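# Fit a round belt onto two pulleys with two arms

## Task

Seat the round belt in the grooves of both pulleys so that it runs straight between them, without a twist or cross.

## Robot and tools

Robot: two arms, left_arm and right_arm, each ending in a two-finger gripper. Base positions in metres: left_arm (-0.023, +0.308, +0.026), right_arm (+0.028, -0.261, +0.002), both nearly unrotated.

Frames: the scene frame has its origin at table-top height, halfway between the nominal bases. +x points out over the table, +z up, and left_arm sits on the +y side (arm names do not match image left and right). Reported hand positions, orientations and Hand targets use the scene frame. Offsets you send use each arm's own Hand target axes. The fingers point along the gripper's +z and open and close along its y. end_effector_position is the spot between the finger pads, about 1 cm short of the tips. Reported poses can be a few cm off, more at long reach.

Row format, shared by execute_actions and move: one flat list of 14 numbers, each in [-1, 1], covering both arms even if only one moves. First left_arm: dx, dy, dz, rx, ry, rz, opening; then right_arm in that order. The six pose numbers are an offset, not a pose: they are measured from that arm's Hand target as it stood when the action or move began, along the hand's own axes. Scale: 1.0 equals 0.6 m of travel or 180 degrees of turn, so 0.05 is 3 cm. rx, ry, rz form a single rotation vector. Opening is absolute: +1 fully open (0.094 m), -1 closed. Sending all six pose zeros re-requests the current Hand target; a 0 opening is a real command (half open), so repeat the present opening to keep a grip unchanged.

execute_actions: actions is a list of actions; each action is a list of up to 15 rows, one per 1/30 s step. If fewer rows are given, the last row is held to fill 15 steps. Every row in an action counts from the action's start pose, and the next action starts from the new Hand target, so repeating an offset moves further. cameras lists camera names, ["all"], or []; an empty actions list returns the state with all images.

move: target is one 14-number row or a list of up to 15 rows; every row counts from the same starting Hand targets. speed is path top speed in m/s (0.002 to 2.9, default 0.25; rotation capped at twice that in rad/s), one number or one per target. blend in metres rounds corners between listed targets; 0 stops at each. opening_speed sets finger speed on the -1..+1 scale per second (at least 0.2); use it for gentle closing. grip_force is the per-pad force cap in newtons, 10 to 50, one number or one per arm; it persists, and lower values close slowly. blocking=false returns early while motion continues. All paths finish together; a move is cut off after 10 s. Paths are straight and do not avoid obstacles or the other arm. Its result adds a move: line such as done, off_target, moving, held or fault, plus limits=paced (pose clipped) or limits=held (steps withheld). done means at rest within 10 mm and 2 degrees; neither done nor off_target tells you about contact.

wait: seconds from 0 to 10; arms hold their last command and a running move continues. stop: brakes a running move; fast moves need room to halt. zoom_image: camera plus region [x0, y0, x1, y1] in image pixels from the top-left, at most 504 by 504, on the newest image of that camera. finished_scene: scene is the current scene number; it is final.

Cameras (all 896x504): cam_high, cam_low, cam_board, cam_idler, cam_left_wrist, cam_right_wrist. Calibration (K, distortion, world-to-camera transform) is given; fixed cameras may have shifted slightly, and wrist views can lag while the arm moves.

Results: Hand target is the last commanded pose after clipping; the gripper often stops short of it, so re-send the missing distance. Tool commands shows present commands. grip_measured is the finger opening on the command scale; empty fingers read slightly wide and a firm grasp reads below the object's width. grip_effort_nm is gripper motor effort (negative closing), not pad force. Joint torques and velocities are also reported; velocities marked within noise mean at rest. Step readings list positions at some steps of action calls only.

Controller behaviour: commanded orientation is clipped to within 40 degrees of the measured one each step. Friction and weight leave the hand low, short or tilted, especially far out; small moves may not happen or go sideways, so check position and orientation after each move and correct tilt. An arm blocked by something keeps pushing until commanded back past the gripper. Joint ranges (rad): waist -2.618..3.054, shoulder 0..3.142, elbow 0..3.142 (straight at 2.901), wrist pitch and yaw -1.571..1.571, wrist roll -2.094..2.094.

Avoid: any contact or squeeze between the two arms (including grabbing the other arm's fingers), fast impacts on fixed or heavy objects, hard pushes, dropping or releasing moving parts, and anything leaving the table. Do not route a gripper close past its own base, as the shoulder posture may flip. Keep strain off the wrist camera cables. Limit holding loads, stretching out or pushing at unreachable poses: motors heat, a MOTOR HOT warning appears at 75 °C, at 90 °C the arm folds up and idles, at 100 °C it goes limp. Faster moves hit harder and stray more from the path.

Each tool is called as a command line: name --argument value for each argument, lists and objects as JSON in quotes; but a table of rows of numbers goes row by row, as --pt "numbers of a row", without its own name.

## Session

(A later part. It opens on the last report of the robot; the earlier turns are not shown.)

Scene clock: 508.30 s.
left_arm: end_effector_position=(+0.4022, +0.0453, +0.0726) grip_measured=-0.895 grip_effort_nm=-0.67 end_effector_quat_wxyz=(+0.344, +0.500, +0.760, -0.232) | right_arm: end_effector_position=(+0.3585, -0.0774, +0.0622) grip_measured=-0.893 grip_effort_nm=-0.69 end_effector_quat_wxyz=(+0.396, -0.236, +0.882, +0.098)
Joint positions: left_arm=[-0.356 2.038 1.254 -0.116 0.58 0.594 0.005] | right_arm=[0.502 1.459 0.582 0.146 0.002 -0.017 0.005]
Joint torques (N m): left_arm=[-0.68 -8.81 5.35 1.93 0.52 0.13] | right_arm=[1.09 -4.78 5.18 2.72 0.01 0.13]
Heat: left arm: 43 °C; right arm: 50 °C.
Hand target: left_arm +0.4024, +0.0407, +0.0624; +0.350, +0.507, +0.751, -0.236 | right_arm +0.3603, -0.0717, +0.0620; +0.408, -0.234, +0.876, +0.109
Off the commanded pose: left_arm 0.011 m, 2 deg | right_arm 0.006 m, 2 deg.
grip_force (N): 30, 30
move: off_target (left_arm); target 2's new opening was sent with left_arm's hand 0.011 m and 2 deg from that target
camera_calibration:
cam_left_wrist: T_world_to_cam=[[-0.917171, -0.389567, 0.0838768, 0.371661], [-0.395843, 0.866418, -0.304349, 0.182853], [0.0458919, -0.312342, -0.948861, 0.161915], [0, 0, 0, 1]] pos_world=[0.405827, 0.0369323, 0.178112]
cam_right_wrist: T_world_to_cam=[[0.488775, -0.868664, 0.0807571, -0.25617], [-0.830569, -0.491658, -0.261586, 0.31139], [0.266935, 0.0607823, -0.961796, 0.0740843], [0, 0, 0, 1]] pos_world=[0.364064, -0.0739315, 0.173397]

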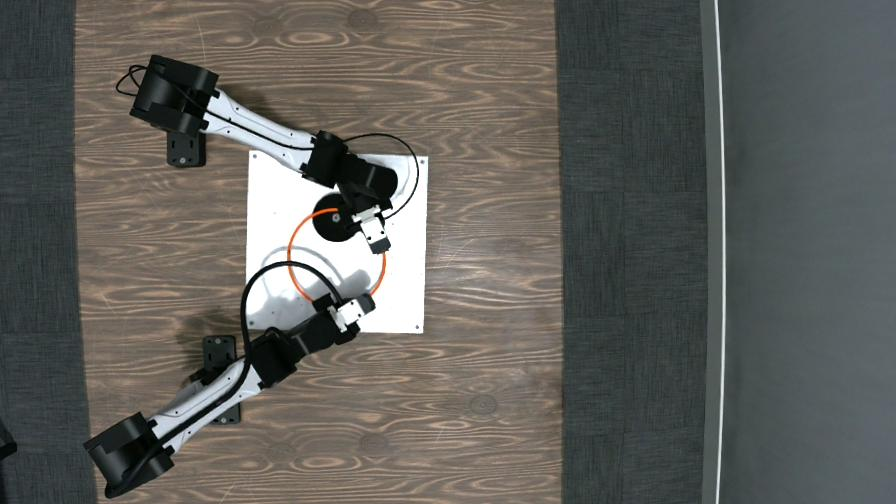

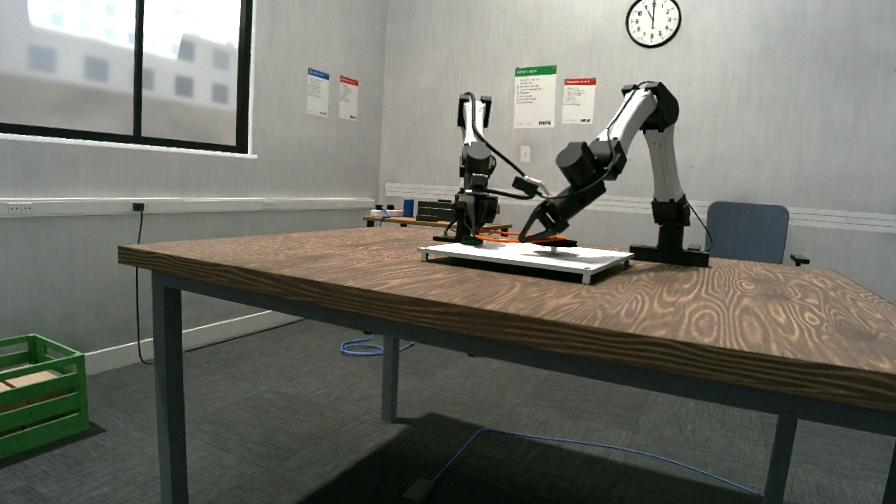

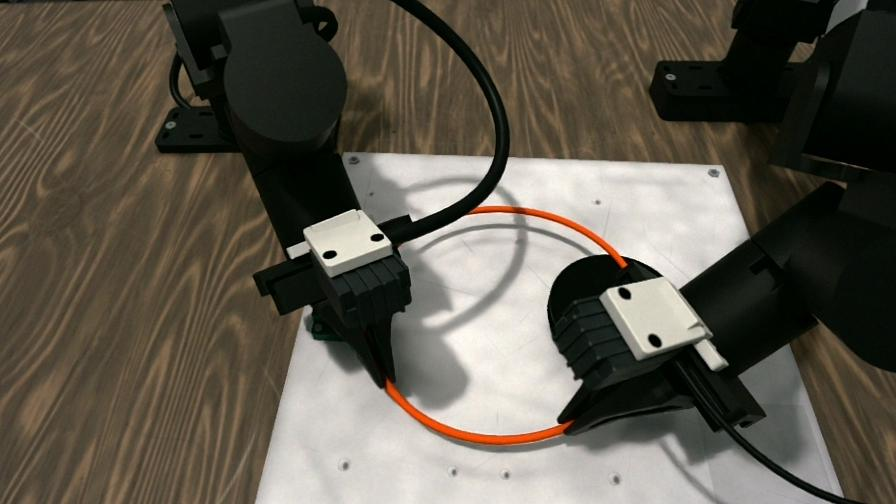

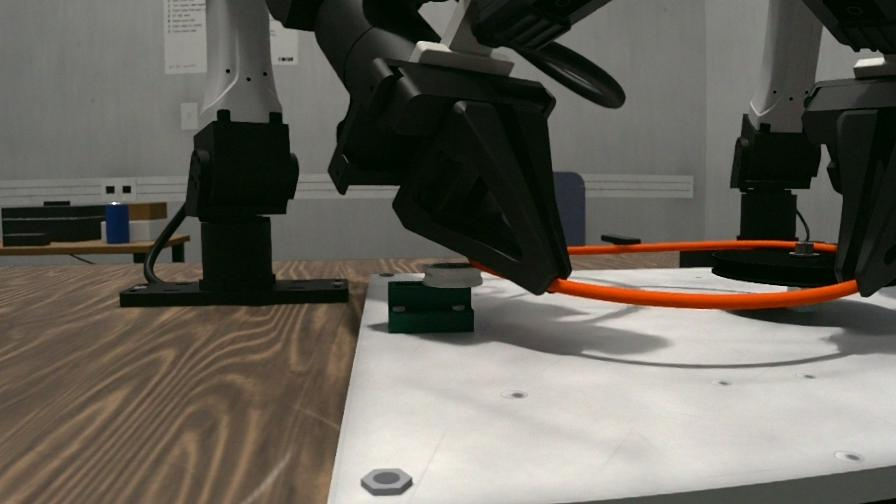

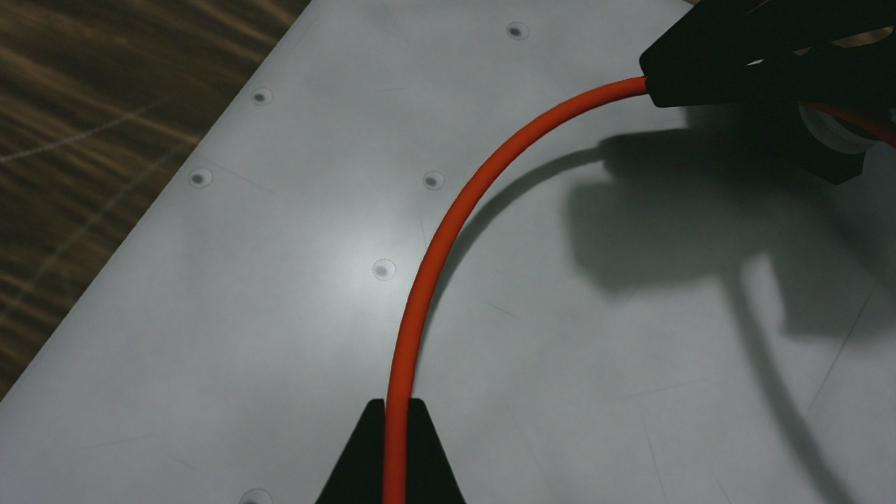

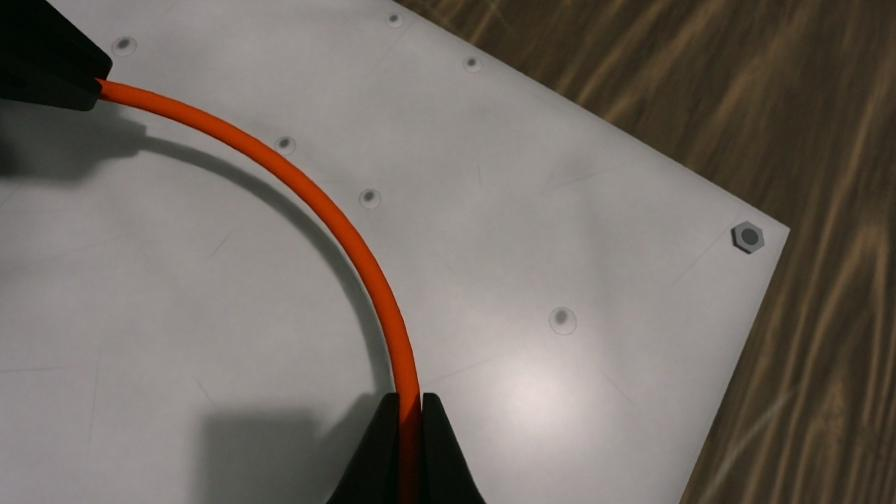

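move --pt "-0.0447 0 -0.0375 0 0 0 -1 -0.0383 0 -0.0321 0 0 0 -1" --pt "0.0199 0.0406 -0.1145 0 0 0 -1 -0.0731 0.0938 0.0094 0 0 0 -1" --speed 0.1 --blend 0.01 --cameras '["all"]'

Scene clock: 546.37 s.
left_arm: end_effector_position=(+0.4137, +0.1062, +0.0862) grip_measured=-0.895 grip_effort_nm=-0.67 end_effector_quat_wxyz=(+0.352, +0.498, +0.759, -0.228) | right_arm: end_effector_position=(+0.3579, -0.0063, +0.0934) grip_measured=-0.893 grip_effort_nm=-0.69 end_effector_quat_wxyz=(+0.418, -0.244, +0.867, +0.120)
Joint positions: left_arm=[-0.202 1.994 1.256 -0.231 0.666 0.739 0.005] | right_arm=[0.701 1.527 0.741 0.11 0.12 0.102 0.005]
Joint torques (N m): left_arm=[-0.16 -14.74 5.2 0.89 0.65 0.22] | right_arm=[1.01 -5.79 9.65 1.67 0.3 0.25]
Heat: left arm: 44 °C; right arm: 54 °C.
Hand target: left_arm +0.4024, +0.1058, +0.0974; +0.350, +0.507, +0.751, -0.236 | right_arm +0.3604, -0.0065, +0.0922; +0.408, -0.234, +0.875, +0.109
Off the commanded pose: left_arm 0.016 m, 2 deg | right_arm 0.003 m, 2 deg.
grip_force (N): 30, 30
move: off_target (left_arm)
camera_calibration:
cam_left_wrist: T_world_to_cam=[[-0.915481, -0.396231, 0.0699632, 0.40601], [-0.397228, 0.862355, -0.313933, 0.140608], [0.0640569, -0.315191, -0.946864, 0.185974], [0, 0, 0, 1]] pos_world=[0.415635, 0.0982377, 0.191828]
cam_right_wrist: T_world_to_cam=[[0.51429, -0.855349, 0.0623294, -0.20397], [-0.801892, -0.505371, -0.3187, 0.349024], [0.304099, 0.113923, -0.945804, 0.085557], [0, 0, 0, 1]] pos_world=[0.358761, -0.00782523, 0.204867]

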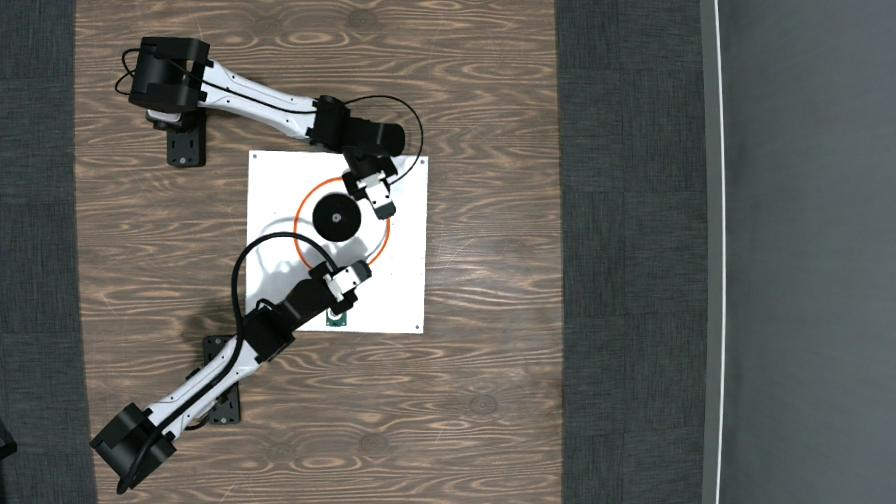

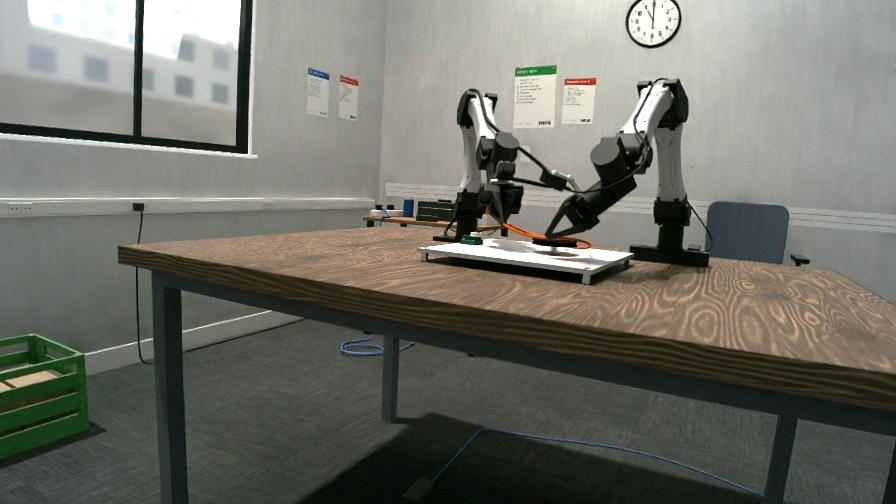

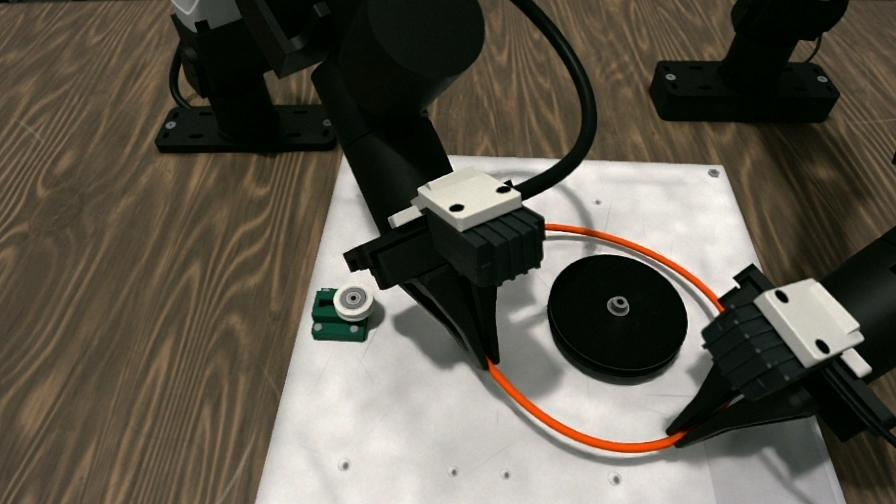

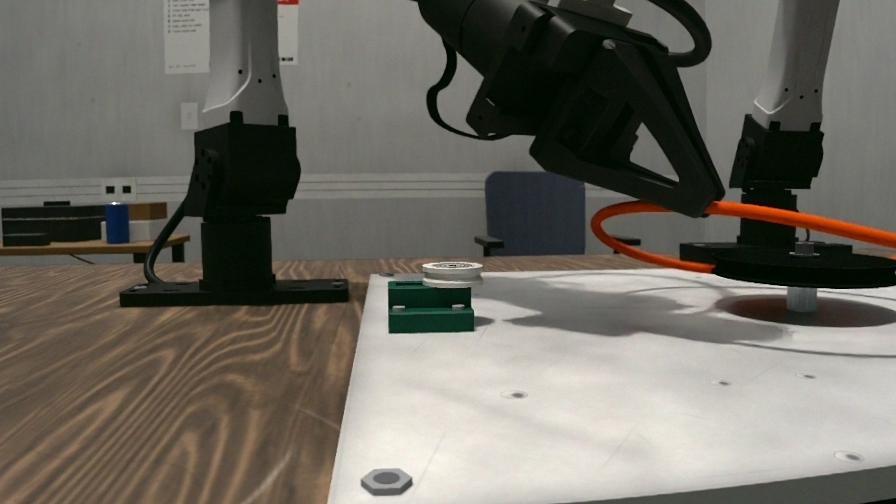

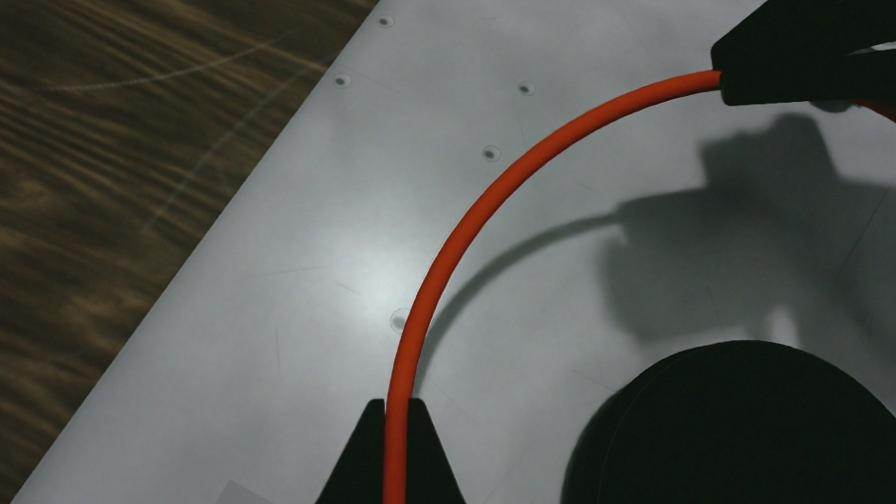

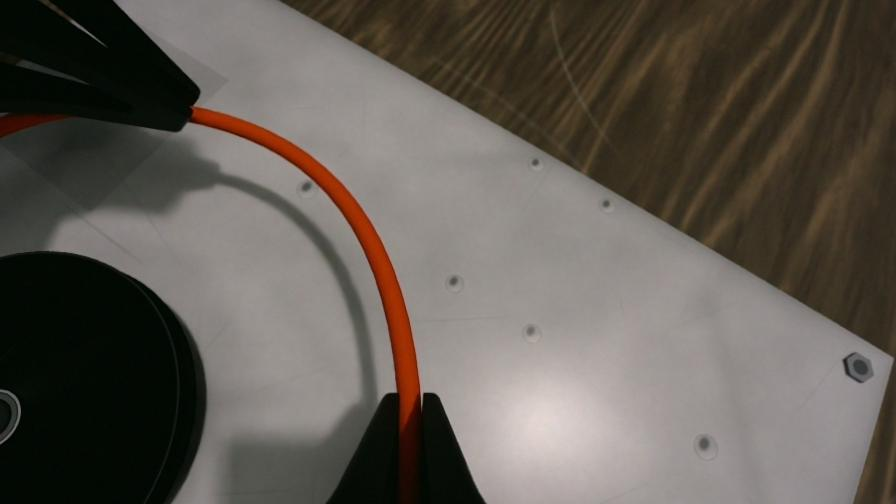

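zoom_image --camera "cam_idler" --region '[560, 170, 896, 330]'

zoom_image --camera "cam_low" --region '[410, 170, 650, 290]'

zoom_image --camera "cam_high" --region '[230, 140, 440, 340]'

Scaled by 1.500 from the camera's 896x504 image, which has a finer 1280x720 frame.

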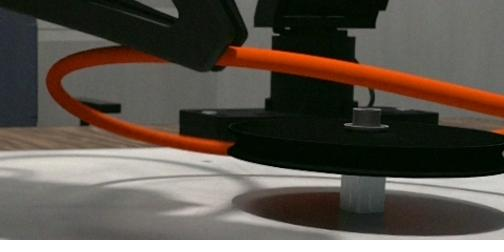

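Scaled by 2.100 from the camera's 896x504 image, which has a finer 1280x720 frame.

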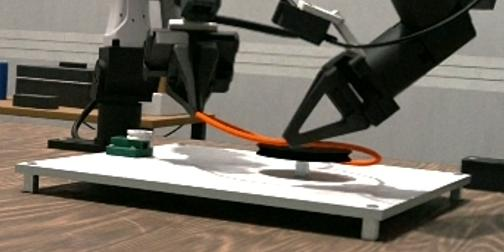

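Scaled by 2.400 from the camera's 896x504 image, which has a finer 1280x720 frame.

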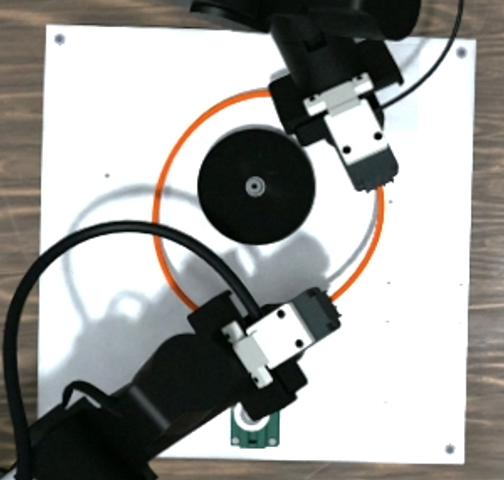

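move --target '[0.0188,-0.0037,0.0138,0.0265,0.0166,-0.0315,-1,0.0282,-0.0092,0.0183,-0.0143,0.0385,0.0170,-1]' --speed 0.1 --cameras '["all"]'

zoom_image --camera "cam_idler" --region '[560, 170, 896, 330]'

zoom_image --camera "cam_low" --region '[410, 170, 650, 290]'

Scene clock: 608.70 s.
left_arm: end_effector_position=(+0.4005, +0.1071, +0.0845) grip_measured=-0.895 grip_effort_nm=-0.67 end_effector_quat_wxyz=(+0.307, +0.489, +0.776, -0.256) | right_arm: end_effector_position=(+0.3602, -0.0134, +0.0745) grip_measured=-0.893 grip_effort_nm=-0.69 end_effector_quat_wxyz=(+0.365, -0.233, +0.894, +0.120)
Joint positions: left_arm=[-0.2 2.006 1.31 -0.385 0.689 0.739 0.005] | right_arm=[0.663 1.581 0.801 -0.006 0.068 0.131 0.005]
Joint torques (N m): left_arm=[-0.1 -9.13 8.88 0.75 0.72 0.06] | right_arm=[-0.21 -6.13 9.48 1.52 -0.19 0.23]
Heat: left arm: 60 °C; right arm: 44 °C.
Hand target: left_arm +0.3999, +0.1058, +0.0833; +0.297, +0.489, +0.774, -0.271 | right_arm +0.3610, -0.0126, +0.0721; +0.346, -0.226, +0.902, +0.125
Off the commanded pose: left_arm 0.002 m, 2 deg | right_arm 0.003 m, 3 deg.
grip_force (N): 30, 30
move: off_target (right_arm)
camera_calibration:
cam_left_wrist: T_world_to_cam=[[-0.905549, -0.388128, 0.17128, 0.380945], [-0.421757, 0.86724, -0.264604, 0.139188], [-0.0458407, -0.311851, -0.949025, 0.229229], [0, 0, 0, 1]] pos_world=[0.414176, 0.0986311, 0.189126]
cam_right_wrist: T_world_to_cam=[[0.502937, -0.864024, 0.0227456, -0.203142], [-0.842551, -0.495967, -0.210057, 0.347905], [0.192776, 0.0864812, -0.977424, 0.109842], [0, 0, 0, 1]] pos_world=[0.37412, -0.0124691, 0.185063]

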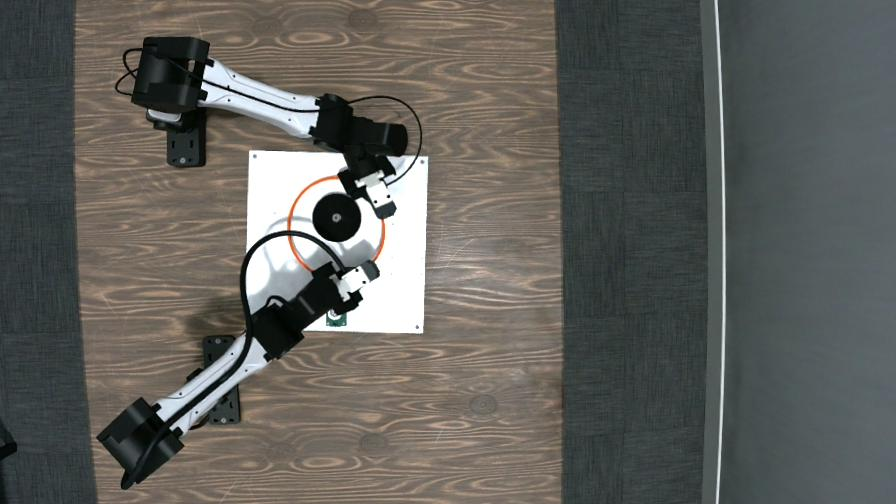

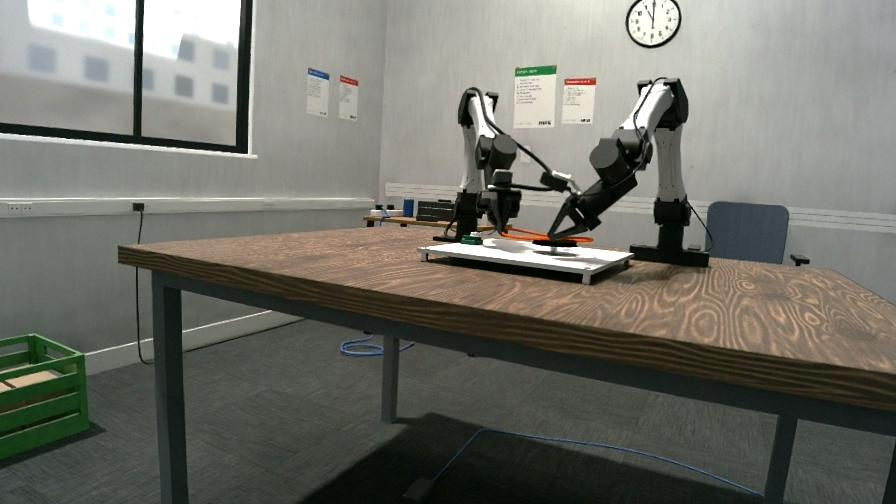

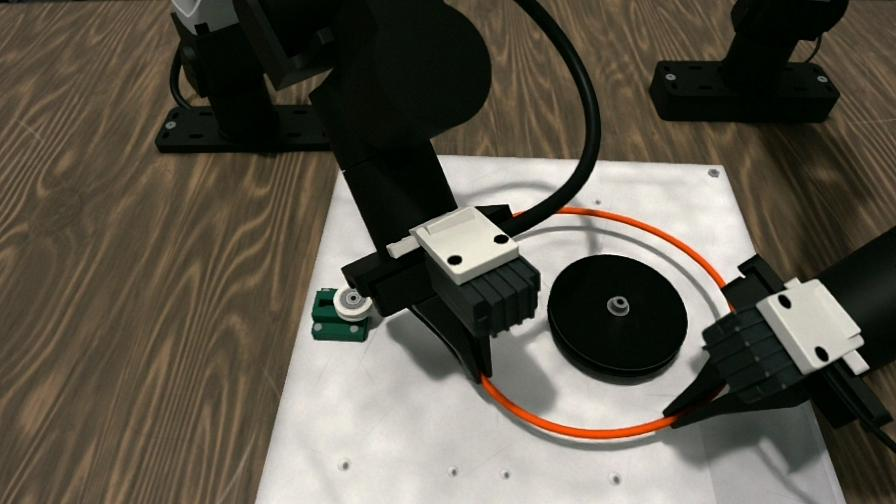

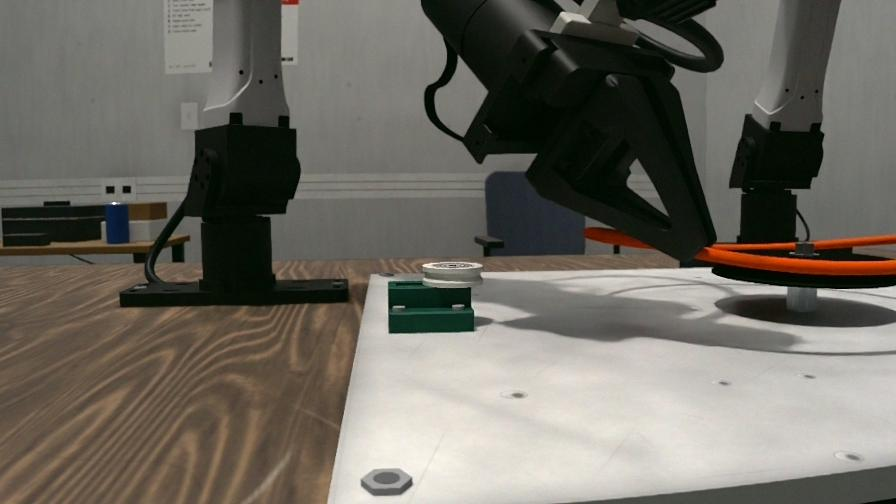

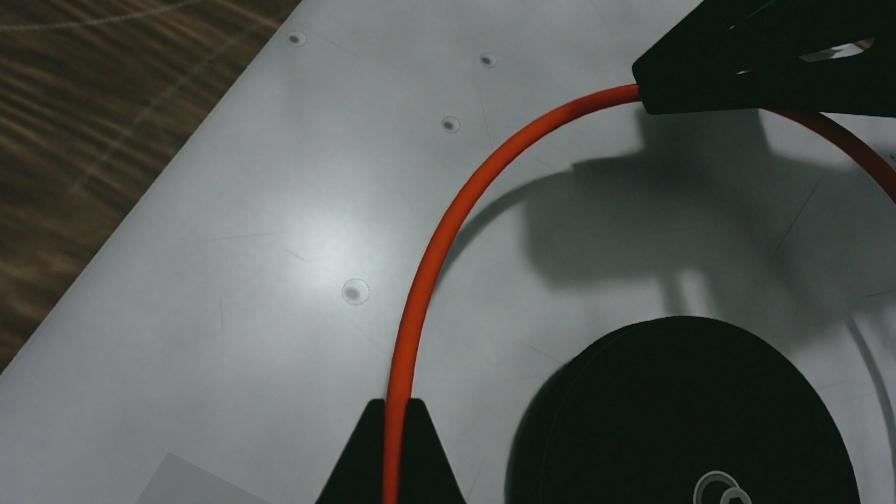

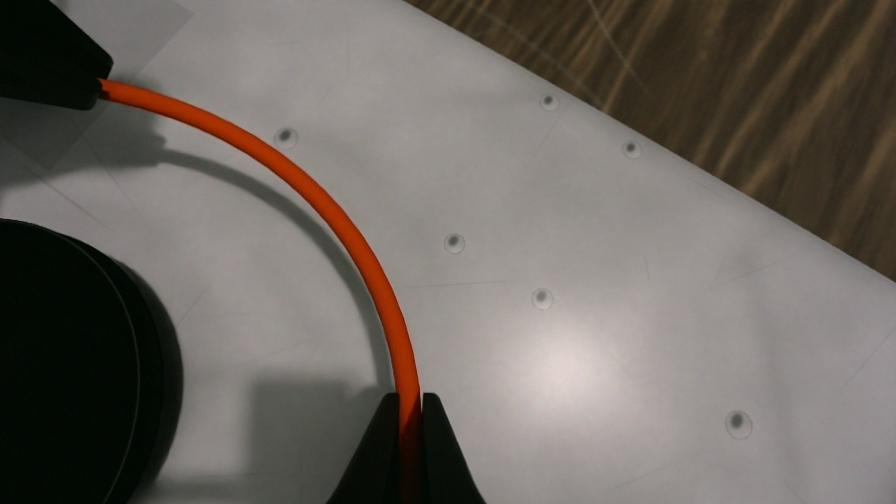

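Scaled by 1.500 from the camera's 896x504 image, which has a finer 1280x720 frame.

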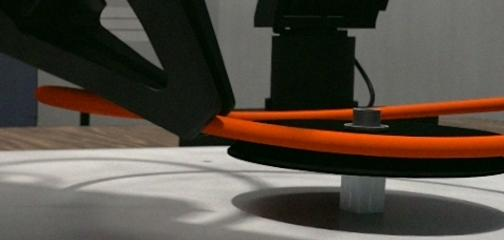

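Scaled by 2.100 from the camera's 896x504 image, which has a finer 1280x720 frame.

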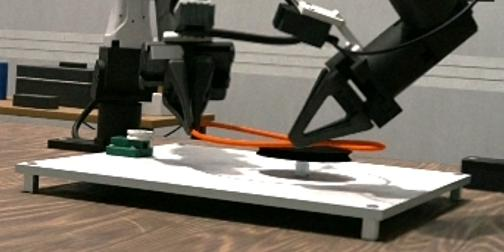

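move --target '[0.0254,0.0045,0.0237,0.0116,0.0073,-0.0138,-1,0.0238,-0.0024,0.0255,-0.0062,0.0168,0.0074,-1]' --speed 0.08 --cameras '["all"]'

zoom_image --camera "cam_idler" --region '[560, 170, 896, 330]'

zoom_image --camera "cam_low" --region '[450, 190, 630, 280]'

Scene clock: 638.57 s.
left_arm: end_effector_position=(+0.4010, +0.1071, +0.0632) grip_measured=-0.895 grip_effort_nm=-0.67 end_effector_quat_wxyz=(+0.283, +0.482, +0.784, -0.269) | right_arm: end_effector_position=(+0.3598, -0.0136, +0.0530) grip_measured=-0.893 grip_effort_nm=-0.69 end_effector_quat_wxyz=(+0.335, -0.230, +0.905, +0.126)
Joint positions: left_arm=[-0.196 2.074 1.34 -0.404 0.699 0.739 0.005] | right_arm=[0.647 1.644 0.81 -0.006 0.029 0.145 0.005]
Joint torques (N m): left_arm=[0.2 -9.7 8.79 0.67 0.75 0.08] | right_arm=[-0.25 -6.6 9.14 1.51 -0.2 0.23]
Heat: left arm: 51 °C; right arm: 43 °C.
Hand target: left_arm +0.3999, +0.1058, +0.0623; +0.273, +0.481, +0.783, -0.286 | right_arm +0.3610, -0.0126, +0.0511; +0.319, -0.222, +0.912, +0.132
Off the commanded pose: left_arm 0.002 m, 2 deg | right_arm 0.002 m, 2 deg.
grip_force (N): 30, 30
move: done
camera_calibration:
cam_left_wrist: T_world_to_cam=[[-0.894287, -0.387415, 0.223965, 0.377073], [-0.43554, 0.868451, -0.236851, 0.137421], [-0.102744, -0.309358, -0.945379, 0.231418], [0, 0, 0, 1]] pos_world=[0.42084, 0.0983315, 0.166874]
cam_right_wrist: T_world_to_cam=[[0.503758, -0.863815, -0.00715379, -0.2014], [-0.854151, -0.496851, -0.153507, 0.344156], [0.129047, 0.0834406, -0.988122, 0.112379], [0, 0, 0, 1]] pos_world=[0.380916, -0.0123557, 0.162434]

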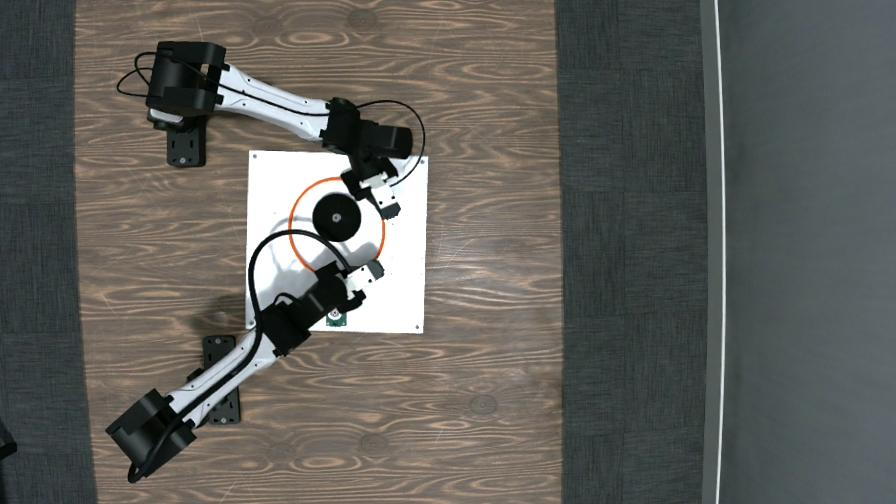

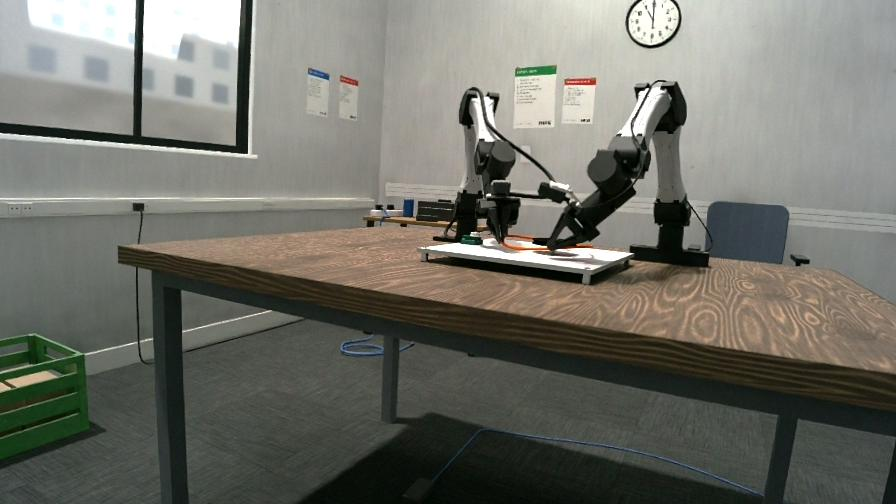

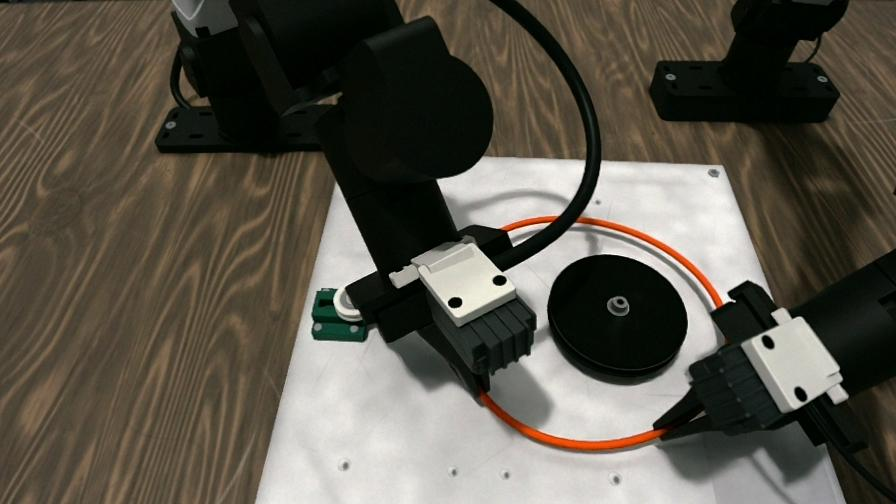

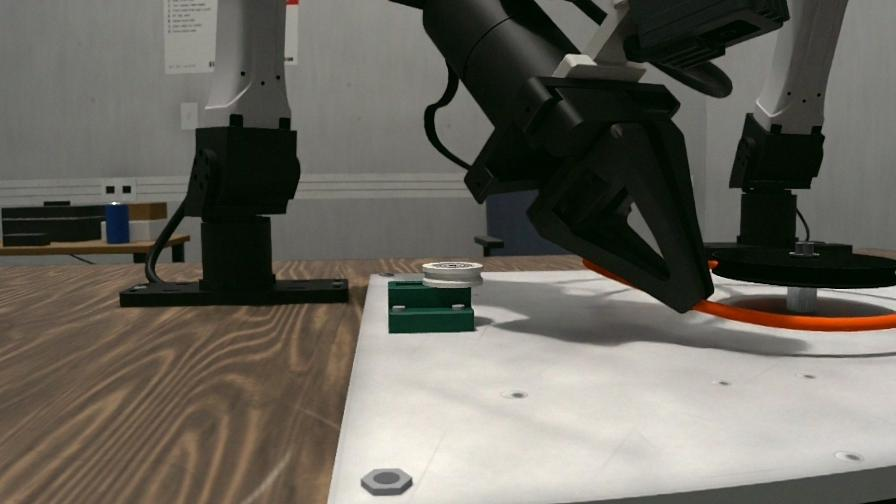

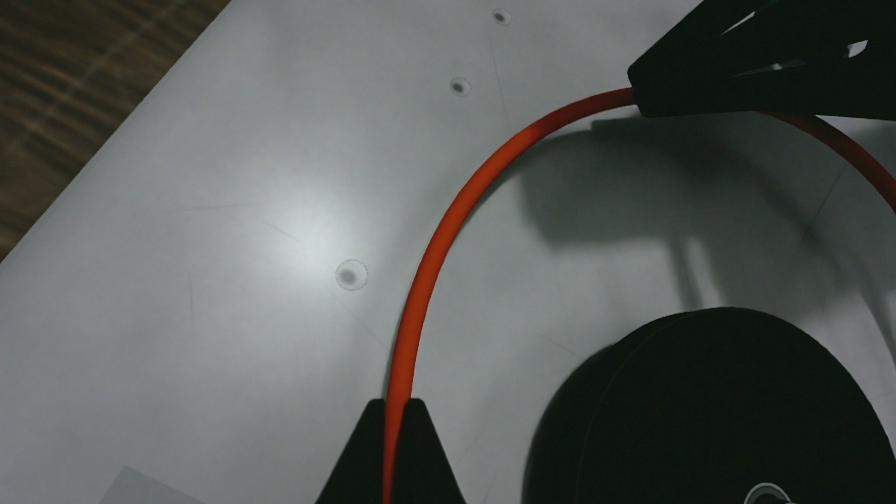

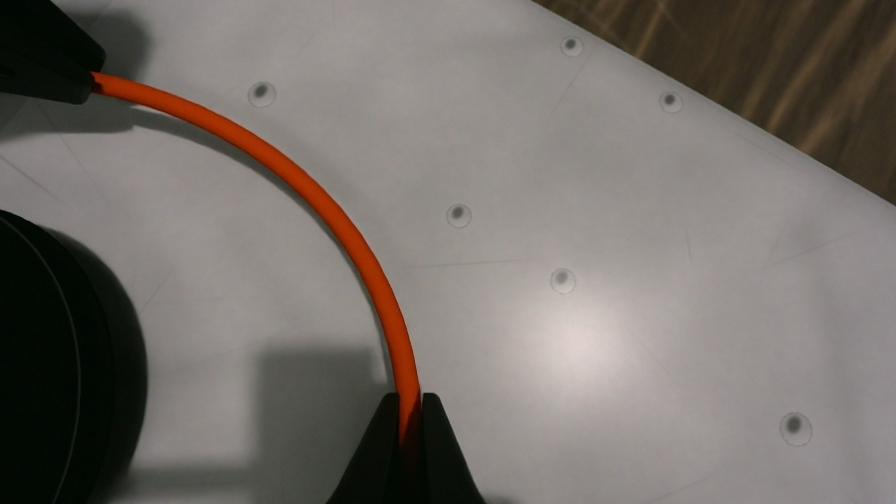

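Scaled by 1.500 from the camera's 896x504 image, which has a finer 1280x720 frame.

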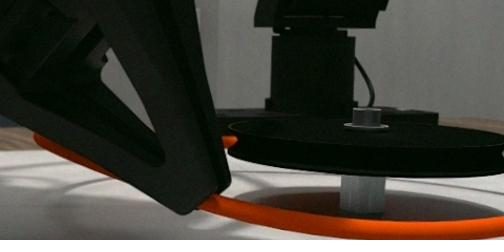

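Scaled by 2.800 from the camera's 896x504 image, which has a finer 1280x720 frame.

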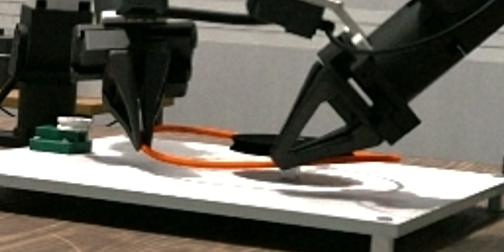

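zoom_image --camera "cam_high" --region '[280, 165, 400, 285]'

zoom_image --camera "cam_board" --region '[480, 200, 740, 460]'

zoom_image --camera "cam_low" --region '[500, 215, 610, 275]'

zoom_image --camera "cam_idler" --region '[680, 230, 896, 340]'

Scaled by 4.200 from the camera's 896x504 image, which has a finer 1280x720 frame.

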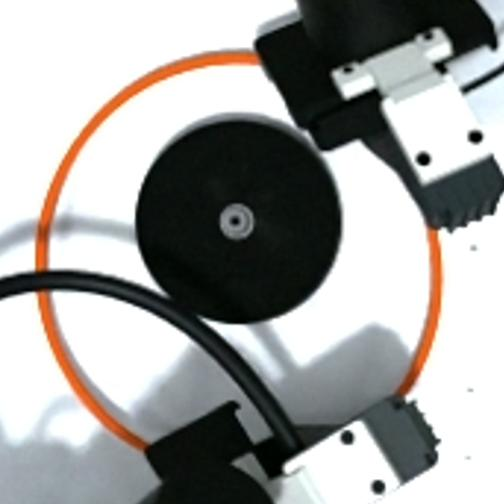

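Scaled by 1.938 from the camera's 896x504 image, which has a finer 1280x720 frame.

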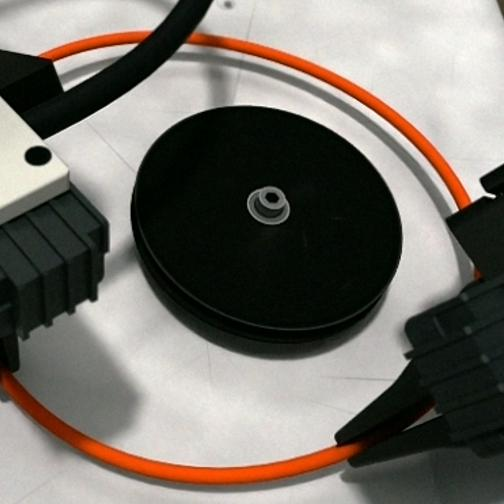

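Scaled by 4.582 from the camera's 896x504 image, which has a finer 1280x720 frame.

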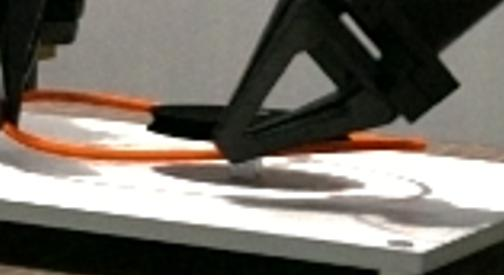

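Scaled by 2.333 from the camera's 896x504 image, which has a finer 1280x720 frame.

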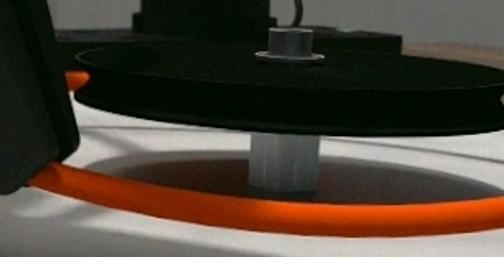

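zoom_image --camera "cam_low" --region '[560, 230, 600, 255]'

zoom_image --camera "cam_low" --region '[525, 230, 565, 255]'

Scaled by 12.600 from the camera's 896x504 image, which has a finer 1280x720 frame.

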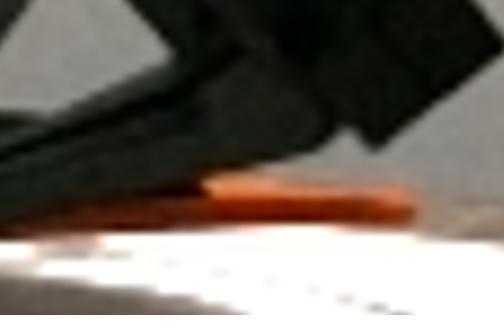

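Scaled by 12.600 from the camera's 896x504 image, which has a finer 1280x720 frame.

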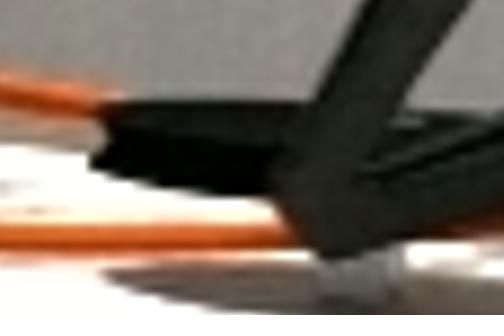

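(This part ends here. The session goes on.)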